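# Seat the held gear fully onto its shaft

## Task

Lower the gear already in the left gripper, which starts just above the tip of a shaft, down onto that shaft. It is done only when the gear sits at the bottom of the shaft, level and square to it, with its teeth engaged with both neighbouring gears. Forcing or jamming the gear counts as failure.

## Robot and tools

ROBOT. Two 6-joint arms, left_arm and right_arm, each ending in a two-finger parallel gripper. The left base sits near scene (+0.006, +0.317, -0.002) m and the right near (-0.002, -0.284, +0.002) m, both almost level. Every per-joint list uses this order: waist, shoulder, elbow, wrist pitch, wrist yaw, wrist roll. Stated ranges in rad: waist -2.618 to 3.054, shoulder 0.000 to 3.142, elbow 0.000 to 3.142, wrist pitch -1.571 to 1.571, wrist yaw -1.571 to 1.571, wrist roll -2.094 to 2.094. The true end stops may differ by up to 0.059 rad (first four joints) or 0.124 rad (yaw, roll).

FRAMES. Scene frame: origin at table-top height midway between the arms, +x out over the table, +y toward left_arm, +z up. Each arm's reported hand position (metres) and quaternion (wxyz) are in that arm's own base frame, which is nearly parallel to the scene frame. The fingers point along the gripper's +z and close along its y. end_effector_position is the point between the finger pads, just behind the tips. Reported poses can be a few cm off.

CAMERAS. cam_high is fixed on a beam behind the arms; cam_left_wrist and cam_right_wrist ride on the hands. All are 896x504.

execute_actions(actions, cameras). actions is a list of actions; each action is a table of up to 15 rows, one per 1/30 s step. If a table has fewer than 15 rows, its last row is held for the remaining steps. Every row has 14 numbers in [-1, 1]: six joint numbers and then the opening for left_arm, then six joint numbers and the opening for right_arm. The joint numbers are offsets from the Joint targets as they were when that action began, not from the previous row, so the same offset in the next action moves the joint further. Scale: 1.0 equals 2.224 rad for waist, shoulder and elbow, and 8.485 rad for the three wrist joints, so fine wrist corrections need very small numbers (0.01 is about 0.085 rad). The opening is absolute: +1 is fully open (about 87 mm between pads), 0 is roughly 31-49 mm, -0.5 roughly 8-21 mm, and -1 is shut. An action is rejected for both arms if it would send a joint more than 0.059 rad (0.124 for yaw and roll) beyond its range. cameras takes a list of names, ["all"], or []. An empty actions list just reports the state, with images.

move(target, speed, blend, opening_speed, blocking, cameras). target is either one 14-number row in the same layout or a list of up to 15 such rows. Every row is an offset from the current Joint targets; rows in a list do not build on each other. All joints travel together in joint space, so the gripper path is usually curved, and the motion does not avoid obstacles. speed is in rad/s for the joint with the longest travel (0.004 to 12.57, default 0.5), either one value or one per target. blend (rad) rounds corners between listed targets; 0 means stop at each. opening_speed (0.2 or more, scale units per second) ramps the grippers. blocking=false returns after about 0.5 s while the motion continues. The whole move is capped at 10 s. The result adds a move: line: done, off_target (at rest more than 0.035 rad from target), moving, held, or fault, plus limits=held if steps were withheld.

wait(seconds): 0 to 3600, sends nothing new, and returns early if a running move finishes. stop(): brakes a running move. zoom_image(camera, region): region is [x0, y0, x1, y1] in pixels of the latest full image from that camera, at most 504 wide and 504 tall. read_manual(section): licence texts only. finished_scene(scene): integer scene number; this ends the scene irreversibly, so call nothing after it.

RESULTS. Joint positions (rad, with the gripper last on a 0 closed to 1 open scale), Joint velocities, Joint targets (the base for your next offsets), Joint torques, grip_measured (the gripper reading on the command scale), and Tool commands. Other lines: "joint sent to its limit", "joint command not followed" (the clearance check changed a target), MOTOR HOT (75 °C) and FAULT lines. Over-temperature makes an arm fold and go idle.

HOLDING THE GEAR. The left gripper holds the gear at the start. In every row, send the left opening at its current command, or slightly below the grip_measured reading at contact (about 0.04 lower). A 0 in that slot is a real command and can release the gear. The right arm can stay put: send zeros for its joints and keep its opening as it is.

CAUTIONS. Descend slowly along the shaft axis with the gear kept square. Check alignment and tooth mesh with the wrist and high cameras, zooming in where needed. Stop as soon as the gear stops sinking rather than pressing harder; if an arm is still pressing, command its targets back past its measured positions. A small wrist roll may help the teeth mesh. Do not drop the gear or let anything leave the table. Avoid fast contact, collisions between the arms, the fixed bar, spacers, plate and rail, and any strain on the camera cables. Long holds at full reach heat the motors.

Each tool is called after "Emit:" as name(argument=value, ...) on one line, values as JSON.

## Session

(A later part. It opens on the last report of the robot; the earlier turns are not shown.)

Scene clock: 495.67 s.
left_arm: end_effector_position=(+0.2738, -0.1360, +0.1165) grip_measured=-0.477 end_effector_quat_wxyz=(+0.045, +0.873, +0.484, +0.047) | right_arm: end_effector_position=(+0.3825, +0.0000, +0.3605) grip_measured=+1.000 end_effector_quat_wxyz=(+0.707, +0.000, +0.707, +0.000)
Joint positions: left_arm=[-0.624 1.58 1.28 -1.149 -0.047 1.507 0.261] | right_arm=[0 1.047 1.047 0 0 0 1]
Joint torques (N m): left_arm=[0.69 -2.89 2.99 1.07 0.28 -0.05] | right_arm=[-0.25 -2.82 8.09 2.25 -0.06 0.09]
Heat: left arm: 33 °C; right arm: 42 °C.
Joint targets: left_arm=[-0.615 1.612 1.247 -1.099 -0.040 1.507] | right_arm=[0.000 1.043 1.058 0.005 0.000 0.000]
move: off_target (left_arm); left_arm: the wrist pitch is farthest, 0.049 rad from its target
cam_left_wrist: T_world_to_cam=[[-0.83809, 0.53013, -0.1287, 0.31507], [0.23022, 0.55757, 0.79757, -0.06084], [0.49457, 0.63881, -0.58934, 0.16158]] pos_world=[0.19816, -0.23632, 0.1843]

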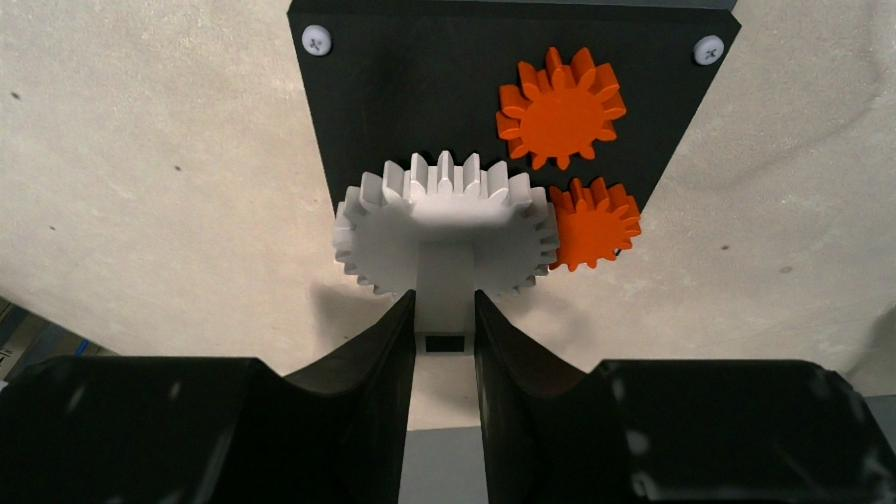

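Emit:
move(target=[[0,0.007,0.007,0,0,0,-1,0,0,0,0,0,0,1],[0.006,0.005,0.005,0,0,0,-1,0,0,0,0,0,0,1],[0.008,0,0,0,0,0,-1,0,0,0,0,0,0,1],[0.006,-0.006,-0.006,0,0,0,-1,0,0,0,0,0,0,1],[0,-0.009,-0.009,0,0,0,-1,0,0,0,0,0,0,1],[-0.01,-0.006,-0.006,0,0,0,-1,0,0,0,0,0,0,1],[-0.012,0,0,0,0,0,-1,0,0,0,0,0,0,1],[-0.008,0.006,0.006,0,0,0,-1,0,0,0,0,0,0,1],[0,0.007,0.007,0,0,0,-1,0,0,0,0,0,0,1]], blend=0.004, speed=0.04, cameras=["cam_left_wrist"])

Scene clock: 509.30 s.
left_arm: end_effector_position=(+0.2760, -0.1350, +0.1164) grip_measured=-0.477 end_effector_quat_wxyz=(+0.044, +0.873, +0.482, +0.057) | right_arm: end_effector_position=(+0.3825, +0.0000, +0.3605) grip_measured=+1.000 end_effector_quat_wxyz=(+0.707, +0.000, +0.707, +0.000)
Joint positions: left_arm=[-0.629 1.579 1.273 -1.137 -0.067 1.507 0.261] | right_arm=[0 1.047 1.047 0 0 0 1]
Joint torques (N m): left_arm=[1.17 -1.43 4.75 0.97 0.47 -0.05] | right_arm=[-0.25 -2.82 8.09 2.25 -0.06 0.09]
Heat: left arm: 32 °C; right arm: 42 °C.
Joint targets: left_arm=[-0.615 1.628 1.263 -1.099 -0.039 1.507] | right_arm=[0.000 1.043 1.058 0.005 0.000 0.000]
move: off_target (left_arm); left_arm: the shoulder is farthest, 0.049 rad from its target
cam_left_wrist: T_world_to_cam=[[-0.83473, 0.5335, -0.13637, 0.31689], [0.21768, 0.54718, 0.80821, -0.0611], [0.5058, 0.64495, -0.57289, 0.15559]] pos_world=[0.19912, -0.23598, 0.18173]

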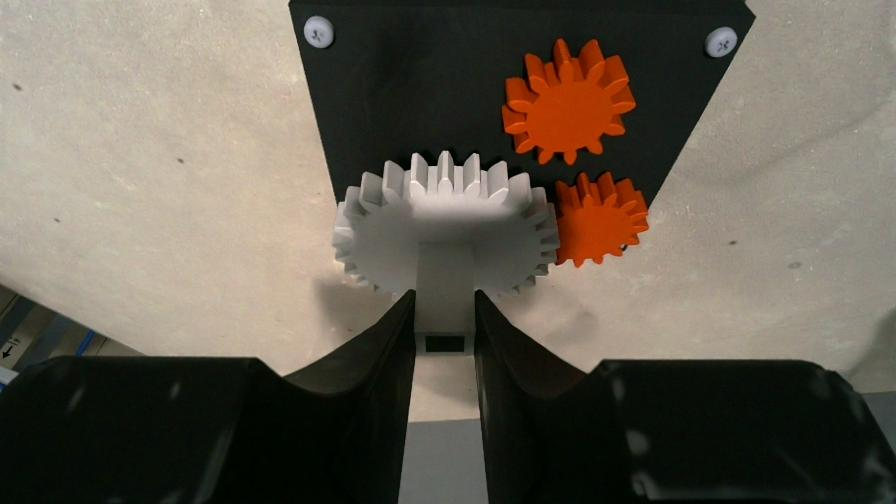

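Emit:
move(target=[[0.0013,-0.0162,0.0238,-0.0105,0,0,-1,0,0,0,0,0,0,1],[0.0013,-0.0108,-0.0031,-0.0031,0,0,-1,0,0,0,0,0,0,1],[0.0013,-0.0108,-0.0031,-0.0031,0.0035,0,-1,0,0,0,0,0,0,1],[0.0013,-0.0108,-0.0031,-0.0031,-0.0041,0,-1,0,0,0,0,0,0,1],[0.0013,-0.0108,-0.0031,-0.0052,-0.0041,0,-1,0,0,0,0,0,0,1],[0.0013,-0.0108,-0.0031,-0.0052,0.0035,0,-1,0,0,0,0,0,0,1]], speed=[0.2,0.1,0.06,0.06,0.06,0.06], blend=[0,0,0.003,0.003,0.003,0], cameras=["cam_left_wrist"])

Scene clock: 549.97 s.
left_arm: end_effector_position=(+0.2740, -0.1328, +0.1166) grip_measured=-0.477 end_effector_quat_wxyz=(+0.040, +0.872, +0.485, +0.051) | right_arm: end_effector_position=(+0.3825, +0.0000, +0.3605) grip_measured=+1.000 end_effector_quat_wxyz=(+0.707, +0.000, +0.707, +0.000)
Joint positions: left_arm=[-0.622 1.581 1.279 -1.154 -0.058 1.507 0.261] | right_arm=[0 1.047 1.047 0 0 0 1]
Joint torques (N m): left_arm=[0.66 -3.59 3.73 0.7 0.72 -0.04] | right_arm=[-0.25 -2.81 8.1 2.25 -0.06 0.1]
Heat: left arm: 32 °C; right arm: 43 °C.
Joint targets: left_arm=[-0.612 1.604 1.256 -1.143 -0.010 1.507] | right_arm=[0.000 1.043 1.058 0.005 0.000 0.000]
move: off_target (left_arm); left_arm: the wrist yaw is farthest, 0.049 rad from its target
cam_left_wrist: T_world_to_cam=[[-0.84008, 0.52836, -0.12291, 0.31324], [0.22713, 0.54834, 0.80482, -0.06398], [0.49263, 0.64819, -0.58065, 0.16021]] pos_world=[0.19875, -0.23427, 0.18302]

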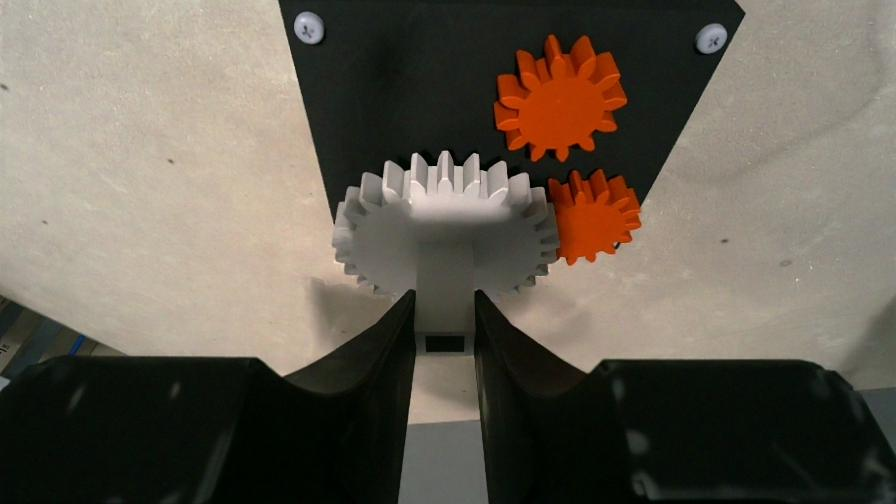

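Emit:
move(target=[0,0,0,0,0.0024,0,-1,0,0,0,0,0,0,1], speed=0.1)

Emit:
move(target=[0,0,0,0,0.0024,0,-1,0,0,0,0,0,0,1], speed=0.1, cameras=["cam_left_wrist"])

Scene clock: 561.63 s.
left_arm: end_effector_position=(+0.2734, -0.1335, +0.1160) grip_measured=-0.477 end_effector_quat_wxyz=(+0.042, +0.871, +0.487, +0.046) | right_arm: end_effector_position=(+0.3825, +0.0000, +0.3605) grip_measured=+1.000 end_effector_quat_wxyz=(+0.707, +0.000, +0.707, +0.000)
Joint positions: left_arm=[-0.619 1.581 1.279 -1.154 -0.047 1.507 0.261] | right_arm=[0 1.047 1.047 0 0 0 1]
Joint torques (N m): left_arm=[0.57 -3.51 3.64 0.73 0.89 0.01] | right_arm=[-0.25 -2.82 8.09 2.25 -0.06 0.09]
Heat: left arm: 32 °C; right arm: 43 °C.
Joint targets: left_arm=[-0.612 1.604 1.256 -1.143 0.011 1.507] | right_arm=[0.000 1.043 1.058 0.005 0.000 0.000]
move: off_target (left_arm); left_arm: the wrist yaw is farthest, 0.058 rad from its target

Scene clock: 562.13 s.
left_arm: end_effector_position=(+0.2732, -0.1336, +0.1158) grip_measured=-0.477 end_effector_quat_wxyz=(+0.043, +0.871, +0.487, +0.044) | right_arm: end_effector_position=(+0.3825, +0.0000, +0.3605) grip_measured=+1.000 end_effector_quat_wxyz=(+0.707, +0.000, +0.707, +0.000)
Joint positions: left_arm=[-0.617 1.581 1.279 -1.154 -0.043 1.507 0.261] | right_arm=[0 1.047 1.047 0 0 0 1]
Joint torques (N m): left_arm=[0.35 -3.56 3.7 0.72 1.07 -0.02] | right_arm=[-0.24 -2.82 8.1 2.25 -0.06 0.1]
Heat: left arm: 32 °C; right arm: 43 °C.
Joint targets: left_arm=[-0.612 1.604 1.256 -1.143 0.031 1.507] | right_arm=[0.000 1.043 1.058 0.005 0.000 0.000]
move: off_target (left_arm); left_arm: the wrist yaw is farthest, 0.074 rad from its target
cam_left_wrist: T_world_to_cam=[[-0.84285, 0.52413, -0.12203, 0.31297], [0.23234, 0.55895, 0.79599, -0.06173], [0.48541, 0.64255, -0.59288, 0.16339]] pos_world=[0.19882, -0.23452, 0.1842]

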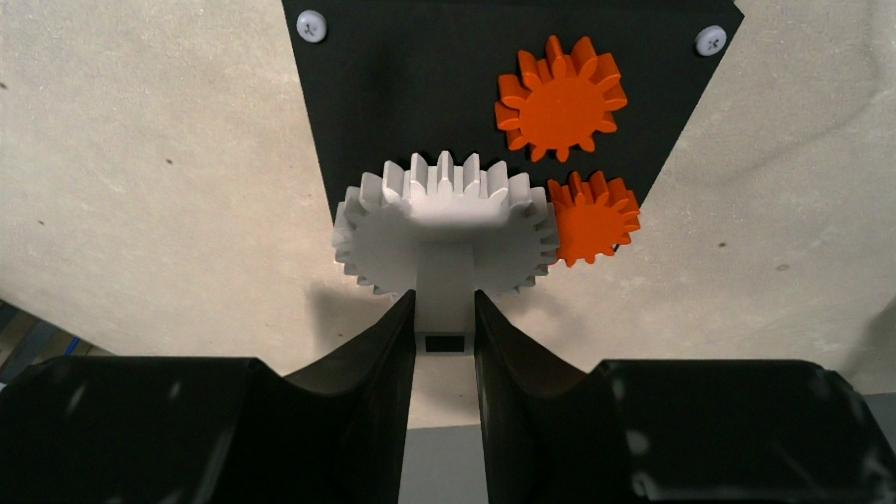

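Emit:
move(target=[0,0.0036,-0.0140,0.0055,-0.0083,0,-1,0,0,0,0,0,0,1], speed=0.1, cameras=["cam_left_wrist"])

Scene clock: 570.77 s.
left_arm: end_effector_position=(+0.2742, -0.1320, +0.1153) grip_measured=-0.477 end_effector_quat_wxyz=(+0.043, +0.871, +0.488, +0.050) | right_arm: end_effector_position=(+0.3825, +0.0000, +0.3605) grip_measured=+1.000 end_effector_quat_wxyz=(+0.707, +0.000, +0.707, +0.000)
Joint positions: left_arm=[-0.617 1.576 1.27 -1.145 -0.053 1.507 0.261] | right_arm=[0 1.047 1.047 0 0 0 1]
Joint torques (N m): left_arm=[0.31 -2.51 1.83 1.06 0.37 -0.03] | right_arm=[-0.25 -2.81 8.09 2.25 -0.06 0.09]
Heat: left arm: 32 °C; right arm: 43 °C.
Joint targets: left_arm=[-0.612 1.612 1.225 -1.097 -0.040 1.507] | right_arm=[0.000 1.043 1.058 0.005 0.000 0.000]
move: off_target (left_arm); left_arm: the wrist pitch is farthest, 0.049 rad from its target
cam_left_wrist: T_world_to_cam=[[-0.84224, 0.52387, -0.12726, 0.31329], [0.22374, 0.55444, 0.80159, -0.06132], [0.49048, 0.64665, -0.58418, 0.1597]] pos_world=[0.19925, -0.23339, 0.18231]

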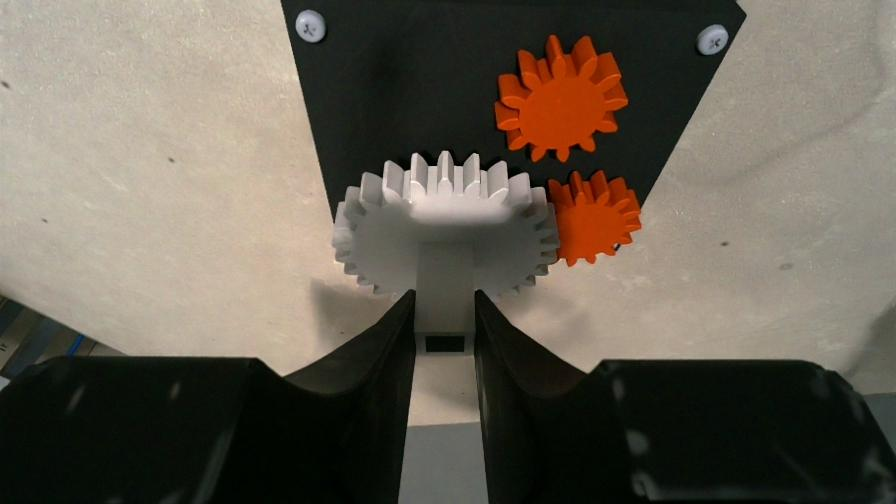

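Emit:
move(target=[[-0.0135,-0.0090,0.0409,-0.0107,0,0,-1,0,0,0,0,0,0,1],[-0.0135,-0.0036,0.0139,-0.0027,0,0,-1,0,0,0,0,0,0,1]], speed=0.12, cameras=["cam_left_wrist"])

Scene clock: 647.97 s.
left_arm: end_effector_position=(+0.2727, -0.1394, +0.1109) grip_measured=-0.477 end_effector_quat_wxyz=(+0.044, +0.875, +0.480, +0.045) | right_arm: end_effector_position=(+0.3825, +0.0000, +0.3605) grip_measured=+1.000 end_effector_quat_wxyz=(+0.707, +0.000, +0.707, +0.000)
Joint positions: left_arm=[-0.635 1.588 1.266 -1.132 -0.045 1.507 0.261] | right_arm=[0 1.047 1.047 0 0 0 1]
Joint torques (N m): left_arm=[-0.73 -4.18 4.7 0.73 0.23 -0.05] | right_arm=[-0.25 -2.81 8.1 2.25 -0.07 0.09]
Heat: left arm: 31 °C; right arm: 43 °C.
Joint targets: left_arm=[-0.642 1.604 1.256 -1.120 -0.039 1.507] | right_arm=[0.000 1.043 1.058 0.005 0.000 0.000]
move: done
cam_left_wrist: T_world_to_cam=[[-0.83304, 0.53902, -0.12449, 0.31468], [0.23947, 0.55421, 0.79719, -0.05717], [0.49869, 0.63428, -0.59076, 0.15937]] pos_world=[0.19635, -0.23902, 0.1789]

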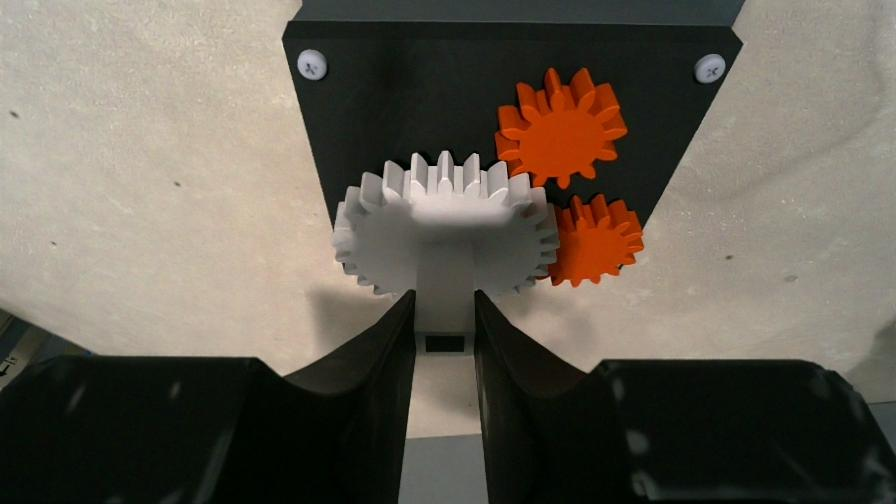

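Emit:
move(target=[0,0.0036,-0.0080,0.0030,0,0,-1,0,0,0,0,0,0,1], speed=0.1, cameras=["cam_left_wrist","cam_high"])

Emit:
zoom_image(camera="cam_high", region=[480, 220, 560, 300])

Emit:
zoom_image(camera="cam_left_wrist", region=[440, 60, 680, 310])

Scene clock: 654.20 s.
left_arm: end_effector_position=(+0.2731, -0.1396, +0.1097) grip_measured=-0.477 end_effector_quat_wxyz=(+0.045, +0.875, +0.480, +0.046) | right_arm: end_effector_position=(+0.3825, +0.0000, +0.3605) grip_measured=+1.000 end_effector_quat_wxyz=(+0.707, +0.000, +0.707, +0.000)
Joint positions: left_arm=[-0.635 1.588 1.261 -1.124 -0.045 1.507 0.261] | right_arm=[0 1.047 1.047 0 0 0 1]
Joint torques (N m): left_arm=[-0.76 -3.43 3.7 0.91 0.25 -0.01] | right_arm=[-0.25 -2.82 8.1 2.25 -0.06 0.1]
Heat: left arm: 31 °C; right arm: 43 °C.
Joint targets: left_arm=[-0.642 1.612 1.238 -1.094 -0.039 1.507] | right_arm=[0.000 1.043 1.058 0.005 0.000 0.000]
move: done
cam_left_wrist: T_world_to_cam=[[-0.83281, 0.53885, -0.12675, 0.31507], [0.23799, 0.55527, 0.7969, -0.05561], [0.49978, 0.6335, -0.59067, 0.15821]] pos_world=[0.19656, -0.23913, 0.1777]
Images, in order (width x height): cam_high 896x504, cam_left_wrist 896x504.

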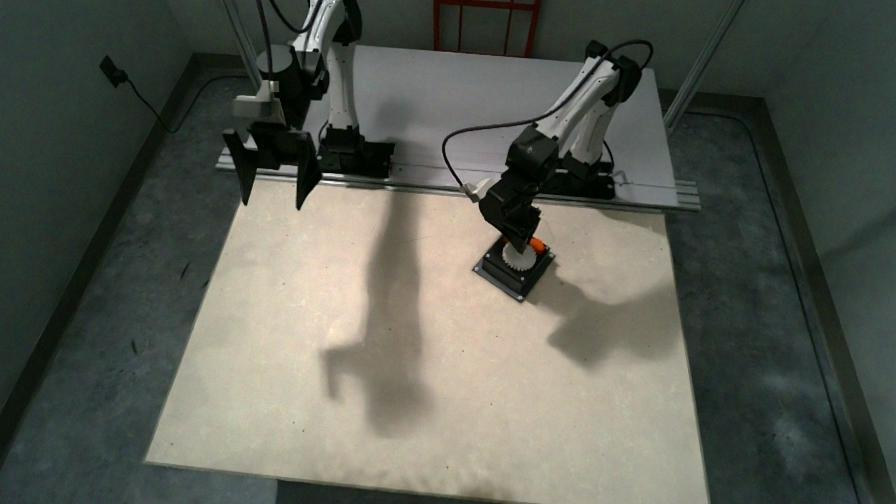

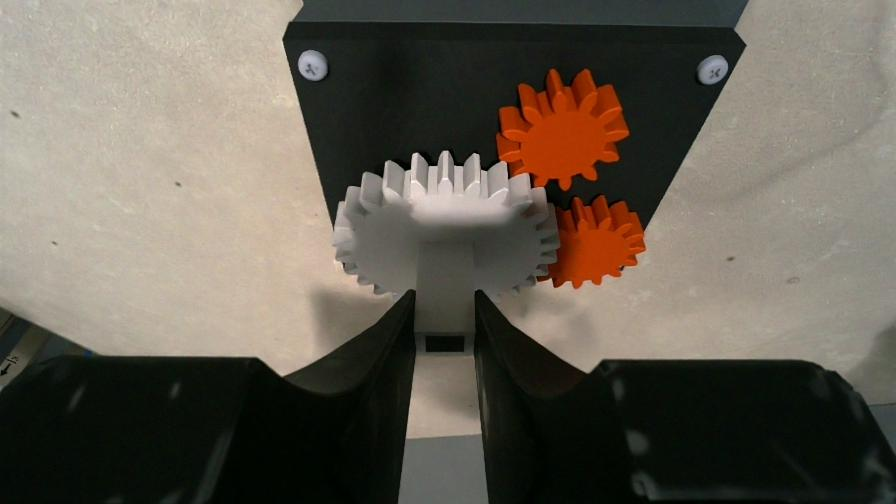

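Scaled by 6.300 from the camera's image (finer frame: 1280x720).

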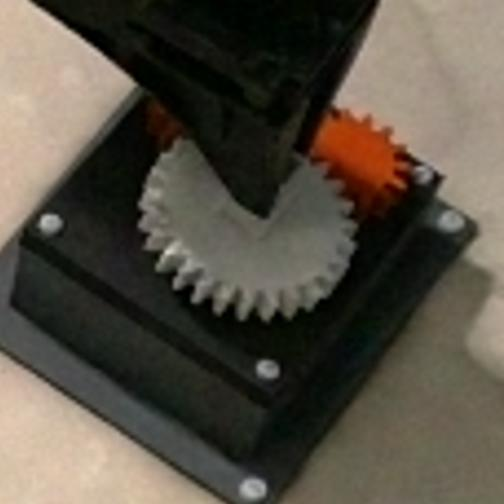

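Scaled by 2.016 from the camera's image (finer frame: 1280x720).

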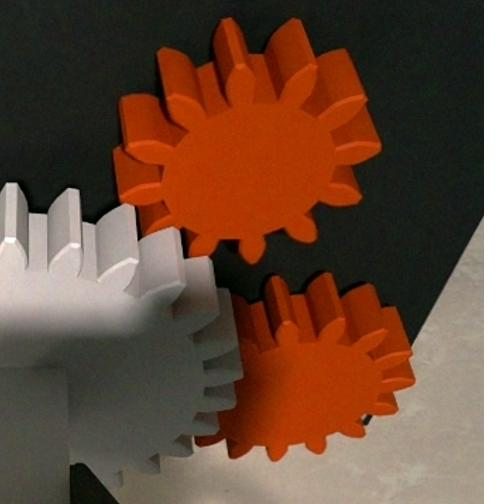

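Emit:
move(target=[0,0.0016,-0.0070,0.0024,0,0,-1,0,0,0,0,0,0,1], speed=0.1, cameras=["cam_left_wrist"])

Emit:
zoom_image(camera="cam_left_wrist", region=[440, 60, 680, 310])

Scene clock: 667.20 s.
left_arm: end_effector_position=(+0.2743, -0.1389, +0.1079) grip_measured=-0.477 end_effector_quat_wxyz=(+0.044, +0.875, +0.480, +0.050) | right_arm: end_effector_position=(+0.3825, +0.0000, +0.3605) grip_measured=+1.000 end_effector_quat_wxyz=(+0.707, +0.000, +0.707, +0.000)
Joint positions: left_arm=[-0.635 1.588 1.252 -1.112 -0.053 1.507 0.261] | right_arm=[0 1.047 1.047 0 0 0 1]
Joint torques (N m): left_arm=[-0.69 -3.23 3.22 0.96 0.38 -0.02] | right_arm=[-0.25 -2.82 8.1 2.25 -0.06 0.09]
Heat: left arm: 31 °C; right arm: 43 °C.
Joint targets: left_arm=[-0.642 1.616 1.222 -1.074 -0.039 1.507] | right_arm=[0.000 1.043 1.058 0.005 0.000 0.000]
move: off_target (left_arm); left_arm: the wrist pitch is farthest, 0.039 rad from its target
cam_left_wrist: T_world_to_cam=[[-0.8324, 0.53864, -0.13027, 0.31567], [0.23188, 0.55206, 0.80092, -0.05407], [0.50332, 0.63648, -0.58444, 0.15481]] pos_world=[0.19739, -0.23871, 0.17491]

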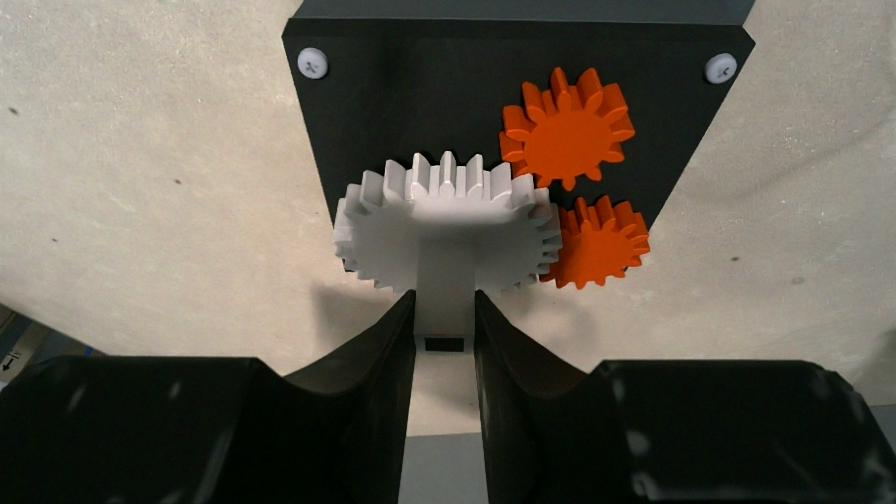

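Scaled by 2.016 from the camera's image (finer frame: 1280x720).

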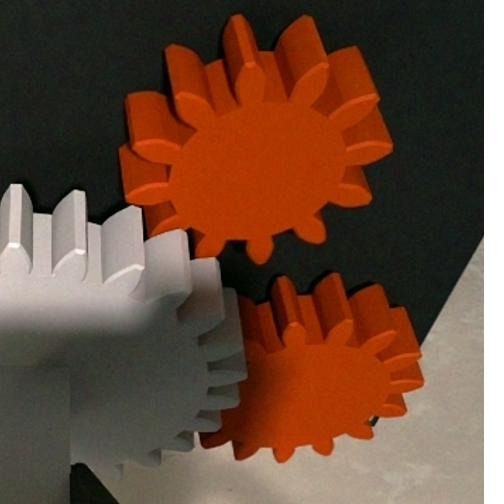

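Emit:
zoom_image(camera="cam_left_wrist", region=[490, 130, 590, 230])

Emit:
zoom_image(camera="cam_left_wrist", region=[510, 190, 610, 300])

Scaled by 5.040 from the camera's image (finer frame: 1280x720).

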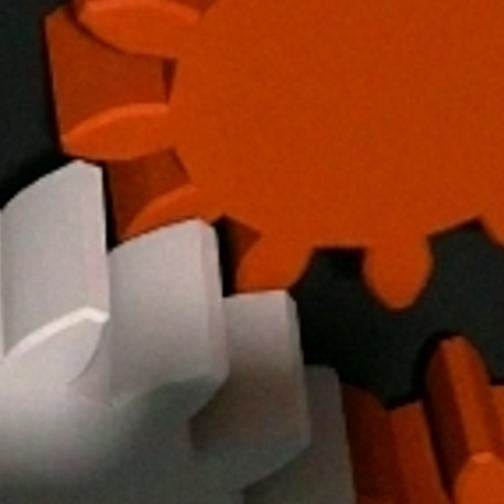

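Scaled by 4.582 from the camera's image (finer frame: 1280x720).

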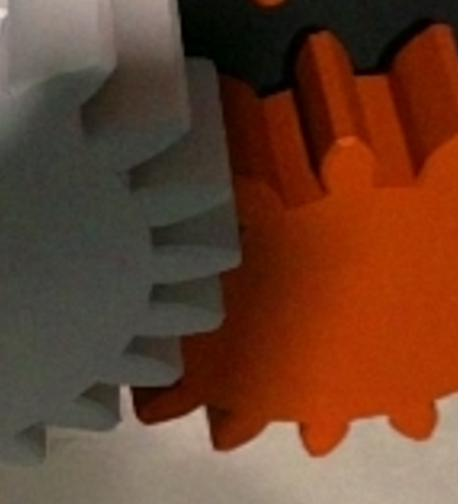

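Emit:
move(target=[[0,-0.0009,0.0090,-0.0028,0,0,-1,0,0,0,0,0,0,1],[0,0.0065,0.0164,-0.0028,0,-0.0130,-1,0,0,0,0,0,0,1]], speed=0.12, cameras=["cam_left_wrist"])

Emit:
zoom_image(camera="cam_left_wrist", region=[490, 130, 610, 250])

Scene clock: 699.73 s.
left_arm: end_effector_position=(+0.2739, -0.1382, +0.1085) grip_measured=-0.477 end_effector_quat_wxyz=(+0.048, +0.853, +0.517, +0.051) | right_arm: end_effector_position=(+0.3825, +0.0000, +0.3605) grip_measured=+1.000 end_effector_quat_wxyz=(+0.707, +0.000, +0.707, +0.000)
Joint positions: left_arm=[-0.635 1.594 1.261 -1.111 -0.057 1.421 0.261] | right_arm=[0 1.047 1.047 0 0 0 1]
Joint torques (N m): left_arm=[-0.72 -2.61 5.35 0.78 0.37 -0.28] | right_arm=[-0.25 -2.81 8.09 2.25 -0.06 0.09]
Heat: left arm: 31 °C; right arm: 43 °C.
Joint targets: left_arm=[-0.642 1.630 1.259 -1.098 -0.040 1.397] | right_arm=[0.000 1.043 1.058 0.005 0.000 0.000]
move: off_target (left_arm); left_arm: the shoulder is farthest, 0.037 rad from its target
cam_left_wrist: T_world_to_cam=[[-0.87481, 0.4641, -0.13899, 0.3173], [0.18066, 0.57871, 0.79528, -0.03657], [0.44952, 0.67061, -0.5901, 0.17507]] pos_world=[0.20549, -0.2435, 0.1765]

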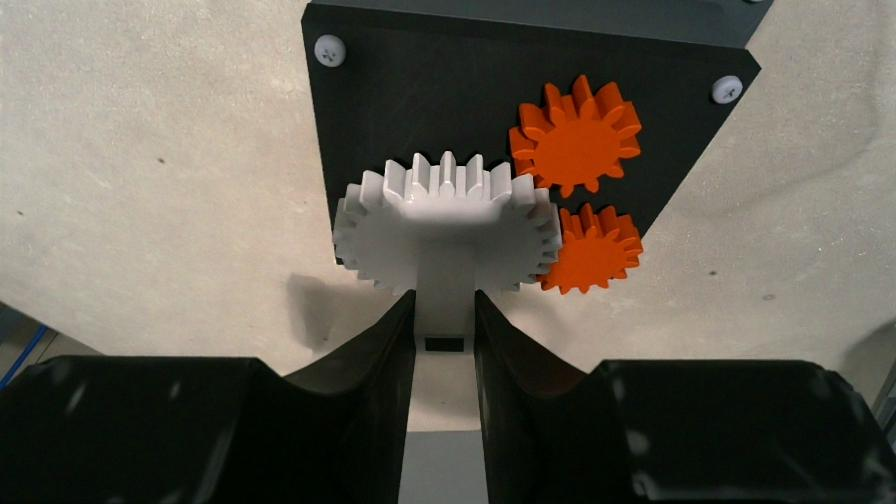

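Scaled by 4.200 from the camera's image (finer frame: 1280x720).

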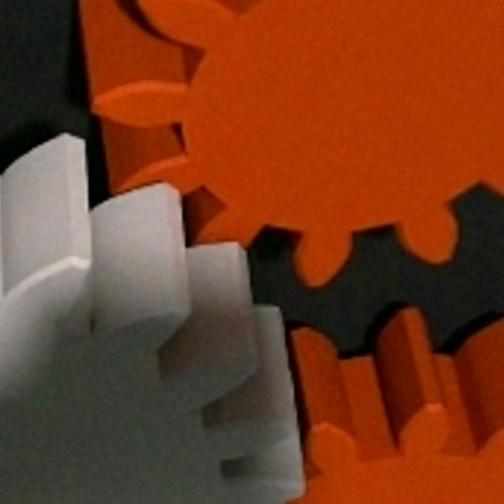

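Emit:
move(target=[[0,-0.0067,-0.0243,0.0051,0,0,-1,0,0,0,0,0,0,1],[0,-0.0067,-0.0243,0.0051,0,0.006,-1,0,0,0,0,0,0,1],[0,-0.0067,-0.0243,0.0051,0,-0.004,-1,0,0,0,0,0,0,1]], speed=0.1, cameras=["cam_left_wrist"])

Emit:
zoom_image(camera="cam_left_wrist", region=[490, 130, 640, 310])

Scene clock: 717.60 s.
left_arm: end_effector_position=(+0.2750, -0.1369, +0.1060) grip_measured=-0.475 end_effector_quat_wxyz=(+0.050, +0.846, +0.528, +0.056) | right_arm: end_effector_position=(+0.3825, +0.0000, +0.3605) grip_measured=+1.000 end_effector_quat_wxyz=(+0.707, +0.000, +0.707, +0.000)
Joint positions: left_arm=[-0.635 1.594 1.249 -1.092 -0.068 1.395 0.262] | right_arm=[0 1.047 1.047 0 0 0 1]
Joint torques (N m): left_arm=[-0.64 -3.82 2.03 1.02 0.5 -0.34] | right_arm=[-0.25 -2.81 8.1 2.25 -0.06 0.1]
Heat: left arm: 31 °C; right arm: 43 °C.
Joint targets: left_arm=[-0.642 1.615 1.205 -1.054 -0.040 1.363] | right_arm=[0.000 1.043 1.058 0.005 0.000 0.000]
move: off_target (left_arm); left_arm: the elbow is farthest, 0.044 rad from its target
cam_left_wrist: T_world_to_cam=[[-0.88584, 0.43973, -0.14809, 0.31806], [0.15573, 0.58242, 0.79783, -0.02842], [0.43708, 0.68369, -0.58441, 0.1768]] pos_world=[0.2089, -0.24418, 0.1731]

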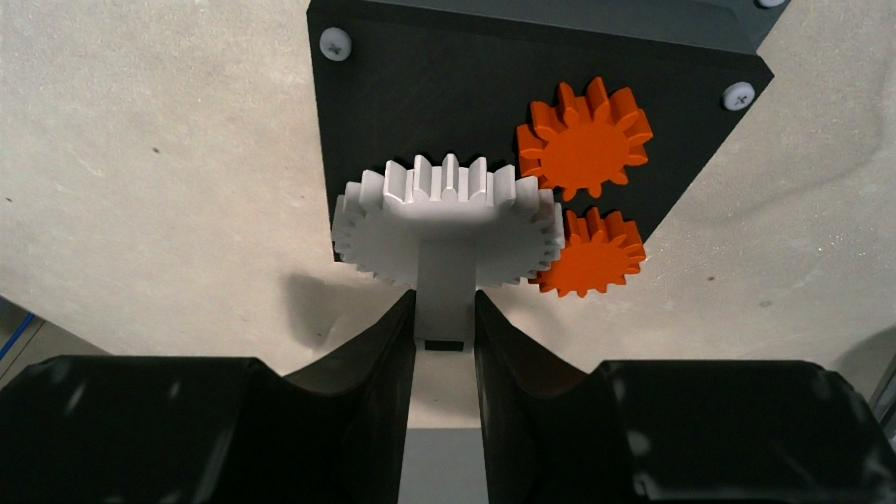

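Scaled by 2.800 from the camera's image (finer frame: 1280x720).

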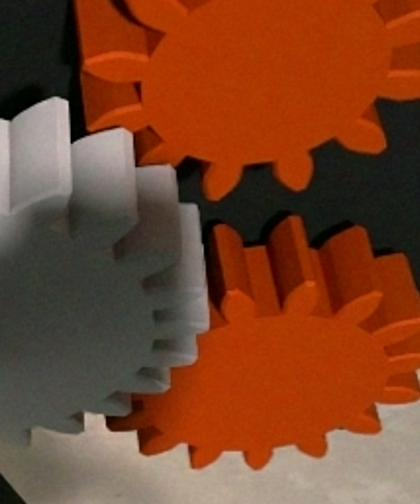

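Emit:
move(target=[[0,0,0.0256,-0.0060,0.0014,0,-1,0,0,0,0,0,0,1],[0,0,0.0144,-0.0032,0.0014,0,-1,0,0,0,0,0,0,1],[0,0.0117,0.0261,-0.0032,0.0014,-0.0192,-1,0,0,0,0,0,0,1]], speed=0.12, cameras=["cam_left_wrist","cam_high"])

Emit:
zoom_image(camera="cam_left_wrist", region=[490, 130, 640, 310])

Emit:
zoom_image(camera="cam_high", region=[480, 220, 560, 300])

Scene clock: 735.50 s.
left_arm: end_effector_position=(+0.2736, -0.1381, +0.1038) grip_measured=-0.476 end_effector_quat_wxyz=(+0.059, +0.797, +0.599, +0.053) | right_arm: end_effector_position=(+0.3825, +0.0000, +0.3605) grip_measured=+1.000 end_effector_quat_wxyz=(+0.707, +0.000, +0.707, +0.000)
Joint positions: left_arm=[-0.635 1.61 1.26 -1.078 -0.068 1.223 0.262] | right_arm=[0 1.047 1.047 0 0 0 1]
Joint torques (N m): left_arm=[-0.75 -3.11 5.74 0.62 0.64 -0.22] | right_arm=[-0.25 -2.82 8.1 2.25 -0.06 0.09]
Heat: left arm: 31 °C; right arm: 43 °C.
Joint targets: left_arm=[-0.642 1.641 1.263 -1.081 -0.028 1.200] | right_arm=[0.000 1.043 1.058 0.005 0.000 0.000]
move: off_target (left_arm); left_arm: the wrist yaw is farthest, 0.040 rad from its target
cam_left_wrist: T_world_to_cam=[[-0.94662, 0.27868, -0.16204, 0.31283], [0.0505, 0.62466, 0.77926, 0.01077], [0.31838, 0.72948, -0.60538, 0.21798]] pos_world=[0.22619, -0.25292, 0.17427]
Images, in order (width x height): cam_high 896x504, cam_left_wrist 896x504.

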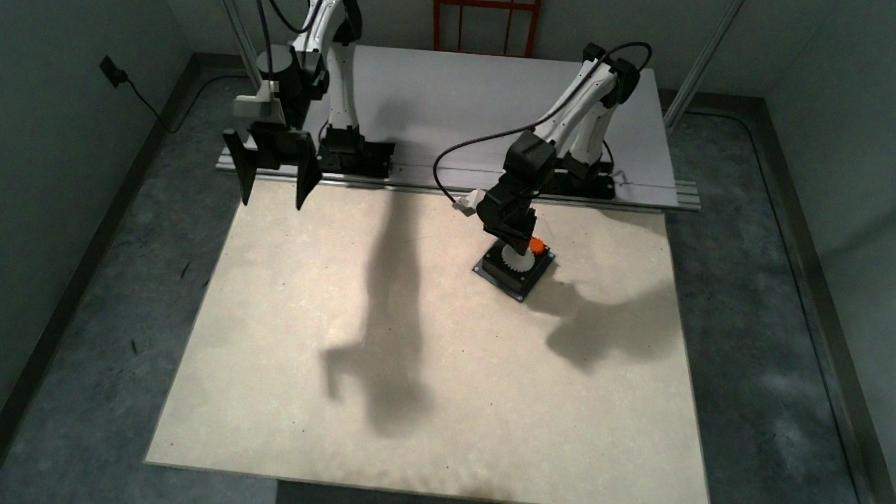

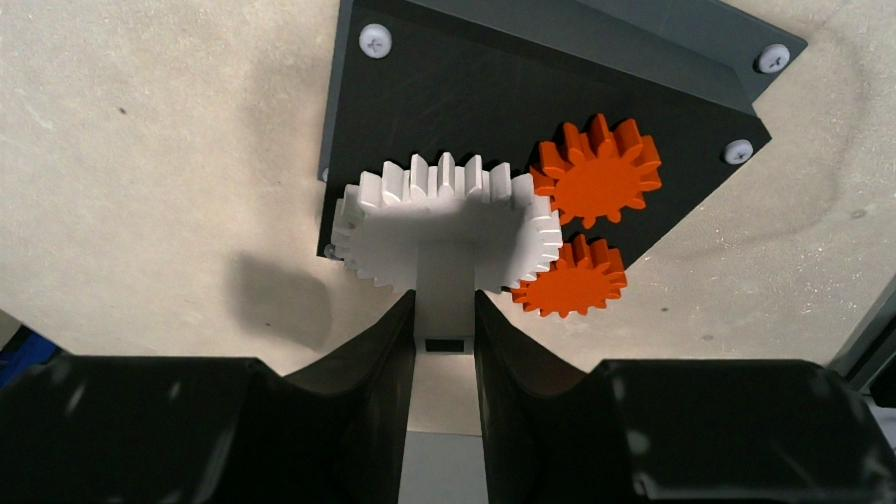

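Scaled by 2.800 from the camera's image (finer frame: 1280x720).

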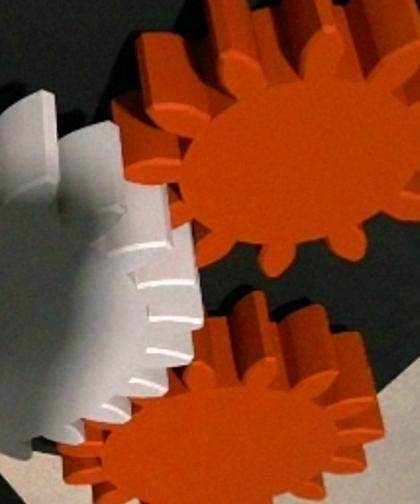

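Scaled by 6.300 from the camera's image (finer frame: 1280x720).

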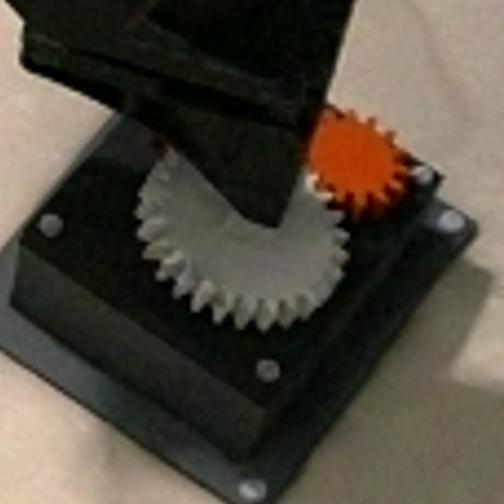

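Emit:
move(target=[[0,0,-0.0157,0.0041,0.0015,0,-1,0,0,0,0,0,0,1],[0,-0.004,-0.0197,0.0041,0.0015,0.006,-1,0,0,0,0,0,0,1],[0,0,-0.0157,0.0041,0.0015,0,-1,0,0,0,0,0,0,1]], speed=0.1, cameras=["cam_left_wrist"])

Emit:
zoom_image(camera="cam_left_wrist", region=[490, 110, 640, 310])

Scene clock: 743.37 s.
left_arm: end_effector_position=(+0.2738, -0.1390, +0.1006) grip_measured=-0.477 end_effector_quat_wxyz=(+0.061, +0.796, +0.600, +0.052) | right_arm: end_effector_position=(+0.3825, +0.0000, +0.3605) grip_measured=+1.000 end_effector_quat_wxyz=(+0.707, +0.000, +0.707, +0.000)
Joint positions: left_arm=[-0.635 1.611 1.249 -1.062 -0.065 1.219 0.262] | right_arm=[0 1.047 1.047 0 0 0 1]
Joint torques (N m): left_arm=[-0.75 -3.34 3.9 0.83 0.77 -0.24] | right_arm=[-0.25 -2.82 8.1 2.25 -0.06 0.09]
Heat: left arm: 31 °C; right arm: 44 °C.
Joint targets: left_arm=[-0.642 1.641 1.228 -1.047 -0.015 1.200] | right_arm=[0.000 1.043 1.058 0.005 0.000 0.000]
move: off_target (left_arm); left_arm: the wrist yaw is farthest, 0.050 rad from its target
cam_left_wrist: T_world_to_cam=[[-0.94732, 0.27514, -0.16396, 0.31261], [0.04819, 0.62854, 0.77629, 0.01533], [0.31664, 0.72749, -0.60869, 0.21703]] pos_world=[0.22668, -0.25354, 0.17146]

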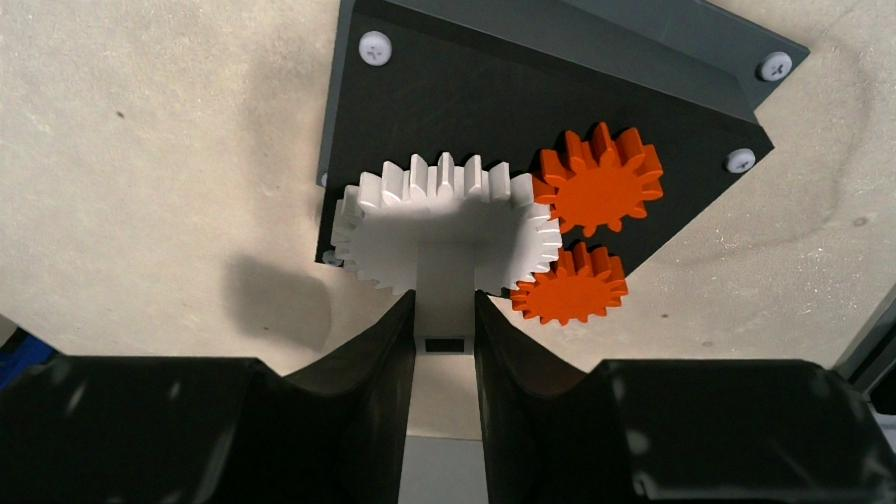

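Scaled by 2.520 from the camera's image (finer frame: 1280x720).

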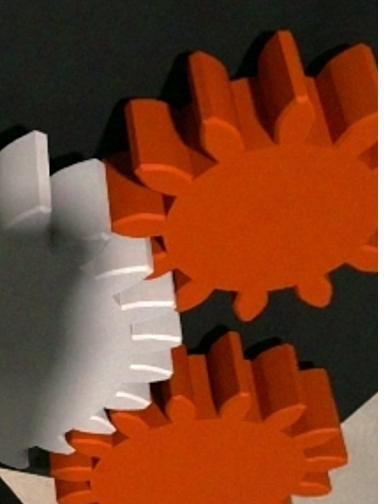

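Emit:
move(target=[[0,0.001,-0.0120,0.0035,0,0,-1,0,0,0,0,0,0,1],[0,-0.003,-0.016,0.0035,0,0.005,-1,0,0,0,0,0,0,1],[0,0.001,-0.0120,0.0035,0,0,-1,0,0,0,0,0,0,1]], speed=0.1, cameras=["cam_left_wrist"])

Emit:
zoom_image(camera="cam_left_wrist", region=[490, 110, 640, 310])

Scene clock: 749.27 s.
left_arm: end_effector_position=(+0.2739, -0.1381, +0.0996) grip_measured=-0.477 end_effector_quat_wxyz=(+0.063, +0.795, +0.601, +0.055) | right_arm: end_effector_position=(+0.3825, +0.0000, +0.3605) grip_measured=+1.000 end_effector_quat_wxyz=(+0.707, +0.000, +0.707, +0.000)
Joint positions: left_arm=[-0.635 1.605 1.238 -1.051 -0.07 1.217 0.262] | right_arm=[0 1.047 1.047 0 0 0 1]
Joint torques (N m): left_arm=[-0.72 -2.56 2.67 1.02 0.82 -0.2] | right_arm=[-0.25 -2.81 8.09 2.25 -0.06 0.09]
Heat: left arm: 31 °C; right arm: 44 °C.
Joint targets: left_arm=[-0.642 1.643 1.201 -1.017 -0.015 1.200] | right_arm=[0.000 1.043 1.058 0.005 0.000 0.000]
move: off_target (left_arm); left_arm: the wrist yaw is farthest, 0.055 rad from its target
cam_left_wrist: T_world_to_cam=[[-0.94688, 0.27226, -0.17118, 0.31255], [0.04045, 0.62887, 0.77646, 0.01764], [0.31905, 0.72828, -0.60647, 0.2151]] pos_world=[0.22661, -0.25284, 0.17026]

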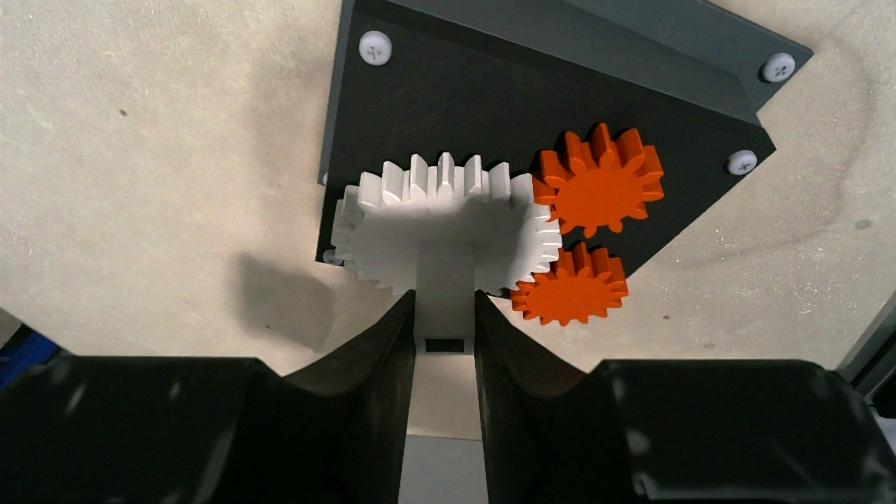

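Scaled by 2.520 from the camera's image (finer frame: 1280x720).

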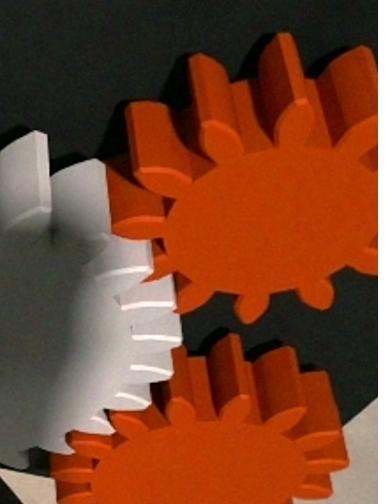

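Emit:
move(target=[[0,0.001,-0.0060,0.0024,0.0025,0.006,-1,0,0,0,0,0,0,1],[0,0.001,-0.0060,0.0024,0.0025,-0.006,-1,0,0,0,0,0,0,1],[0,0.001,-0.0060,0.0024,0.0025,0,-1,0,0,0,0,0,0,1]], speed=0.12, cameras=["cam_left_wrist","cam_high"])

Emit:
zoom_image(camera="cam_left_wrist", region=[490, 110, 640, 310])

Emit:
zoom_image(camera="cam_high", region=[480, 220, 560, 300])

Scene clock: 760.23 s.
left_arm: end_effector_position=(+0.2740, -0.1384, +0.0995) grip_measured=-0.477 end_effector_quat_wxyz=(+0.067, +0.784, +0.615, +0.056) | right_arm: end_effector_position=(+0.3825, +0.0000, +0.3605) grip_measured=+1.000 end_effector_quat_wxyz=(+0.707, +0.000, +0.707, +0.000)
Joint positions: left_arm=[-0.635 1.605 1.237 -1.043 -0.072 1.182 0.262] | right_arm=[0 1.047 1.047 0 0 0 1]
Joint torques (N m): left_arm=[-0.73 -2.39 1.7 1.15 1.1 0.15] | right_arm=[-0.25 -2.82 8.1 2.25 -0.06 0.09]
Heat: left arm: 31 °C; right arm: 44 °C.
Joint targets: left_arm=[-0.642 1.646 1.188 -0.997 0.006 1.200] | right_arm=[0.000 1.043 1.058 0.005 0.000 0.000]
move: off_target (left_arm); left_arm: the wrist yaw is farthest, 0.078 rad from its target
cam_left_wrist: T_world_to_cam=[[-0.95472, 0.23802, -0.17847, 0.31083], [0.01446, 0.63631, 0.77129, 0.02669], [0.29714, 0.73379, -0.61095, 0.22239]] pos_world=[0.23029, -0.25416, 0.17075]
Images, in order (width x height): cam_high 896x504, cam_left_wrist 896x504.

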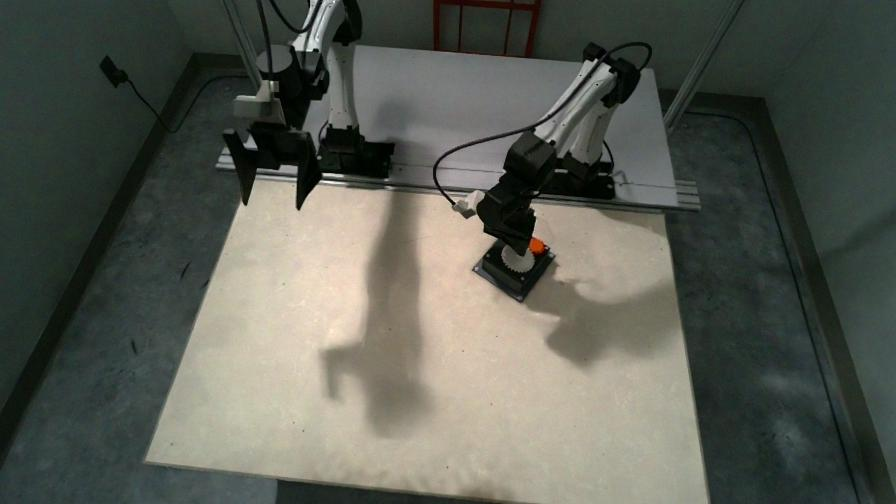

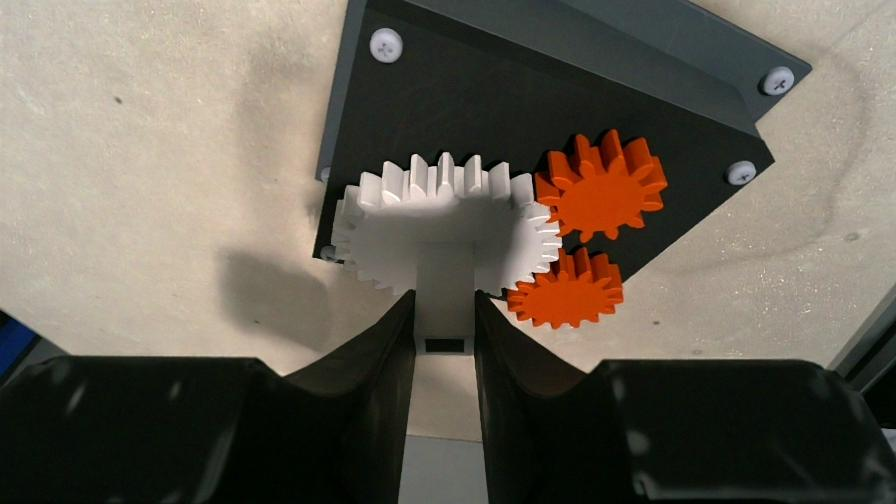

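Scaled by 2.520 from the camera's image (finer frame: 1280x720).

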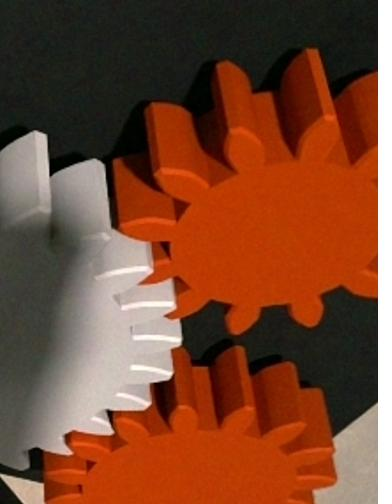

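Scaled by 6.300 from the camera's image (finer frame: 1280x720).

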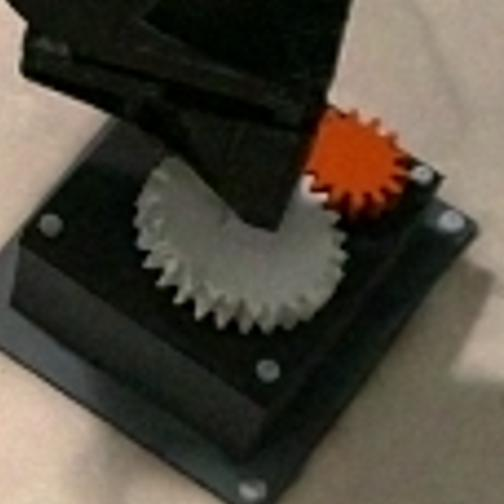

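Emit:
move(target=[[0,-0.0094,0.0247,-0.0053,-0.0080,-0.0018,-1,0,0,0,0,0,0,1],[0,-0.0094,0.0247,-0.0053,-0.0080,-0.0018,-0.25,0,0,0,0,0,0,1]], opening_speed=0.5, speed=0.15, cameras=["cam_left_wrist","cam_high"])

Emit:
zoom_image(camera="cam_left_wrist", region=[320, 110, 640, 370])

Scene clock: 768.90 s.
left_arm: end_effector_position=(+0.2741, -0.1387, +0.0994) grip_measured=-0.251 end_effector_quat_wxyz=(+0.066, +0.784, +0.615, +0.055) | right_arm: end_effector_position=(+0.3825, +0.0000, +0.3605) grip_measured=+1.000 end_effector_quat_wxyz=(+0.707, +0.000, +0.707, +0.000)
Joint positions: left_arm=[-0.635 1.608 1.24 -1.046 -0.071 1.182 0.375] | right_arm=[0 1.047 1.047 0 0 0 1]
Joint torques (N m): left_arm=[-0.81 -4.3 5.83 0.69 0.29 -0.02] | right_arm=[-0.25 -2.82 8.09 2.25 -0.06 0.09]
Heat: left arm: 31 °C; right arm: 44 °C.
Joint targets: left_arm=[-0.642 1.625 1.243 -1.042 -0.062 1.185] | right_arm=[0.000 1.043 1.058 0.005 0.000 0.000]
move: done
cam_left_wrist: T_world_to_cam=[[-0.95512, 0.23826, -0.17603, 0.31091], [0.01635, 0.63572, 0.77175, 0.02621], [0.29579, 0.73423, -0.61108, 0.22297]] pos_world=[0.23058, -0.25445, 0.17075]
Images, in order (width x height): cam_high 896x504, cam_left_wrist 896x504.

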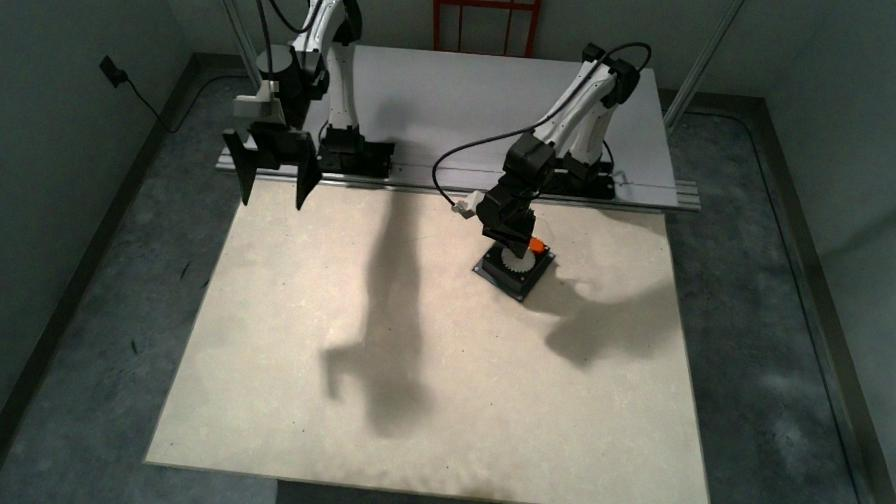

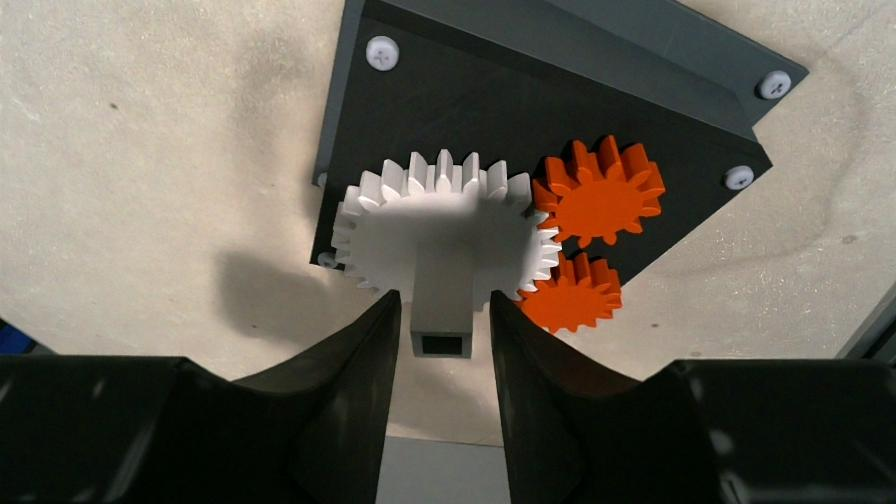

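Scaled by 1.575 from the camera's image (finer frame: 1280x720).

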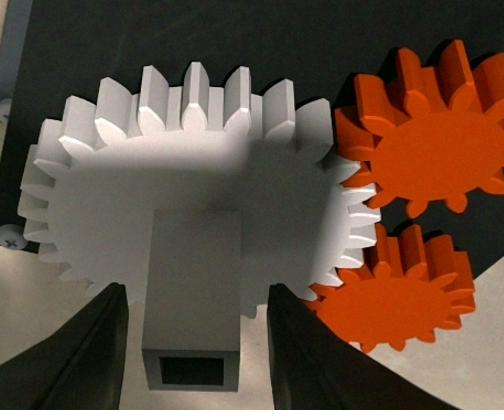

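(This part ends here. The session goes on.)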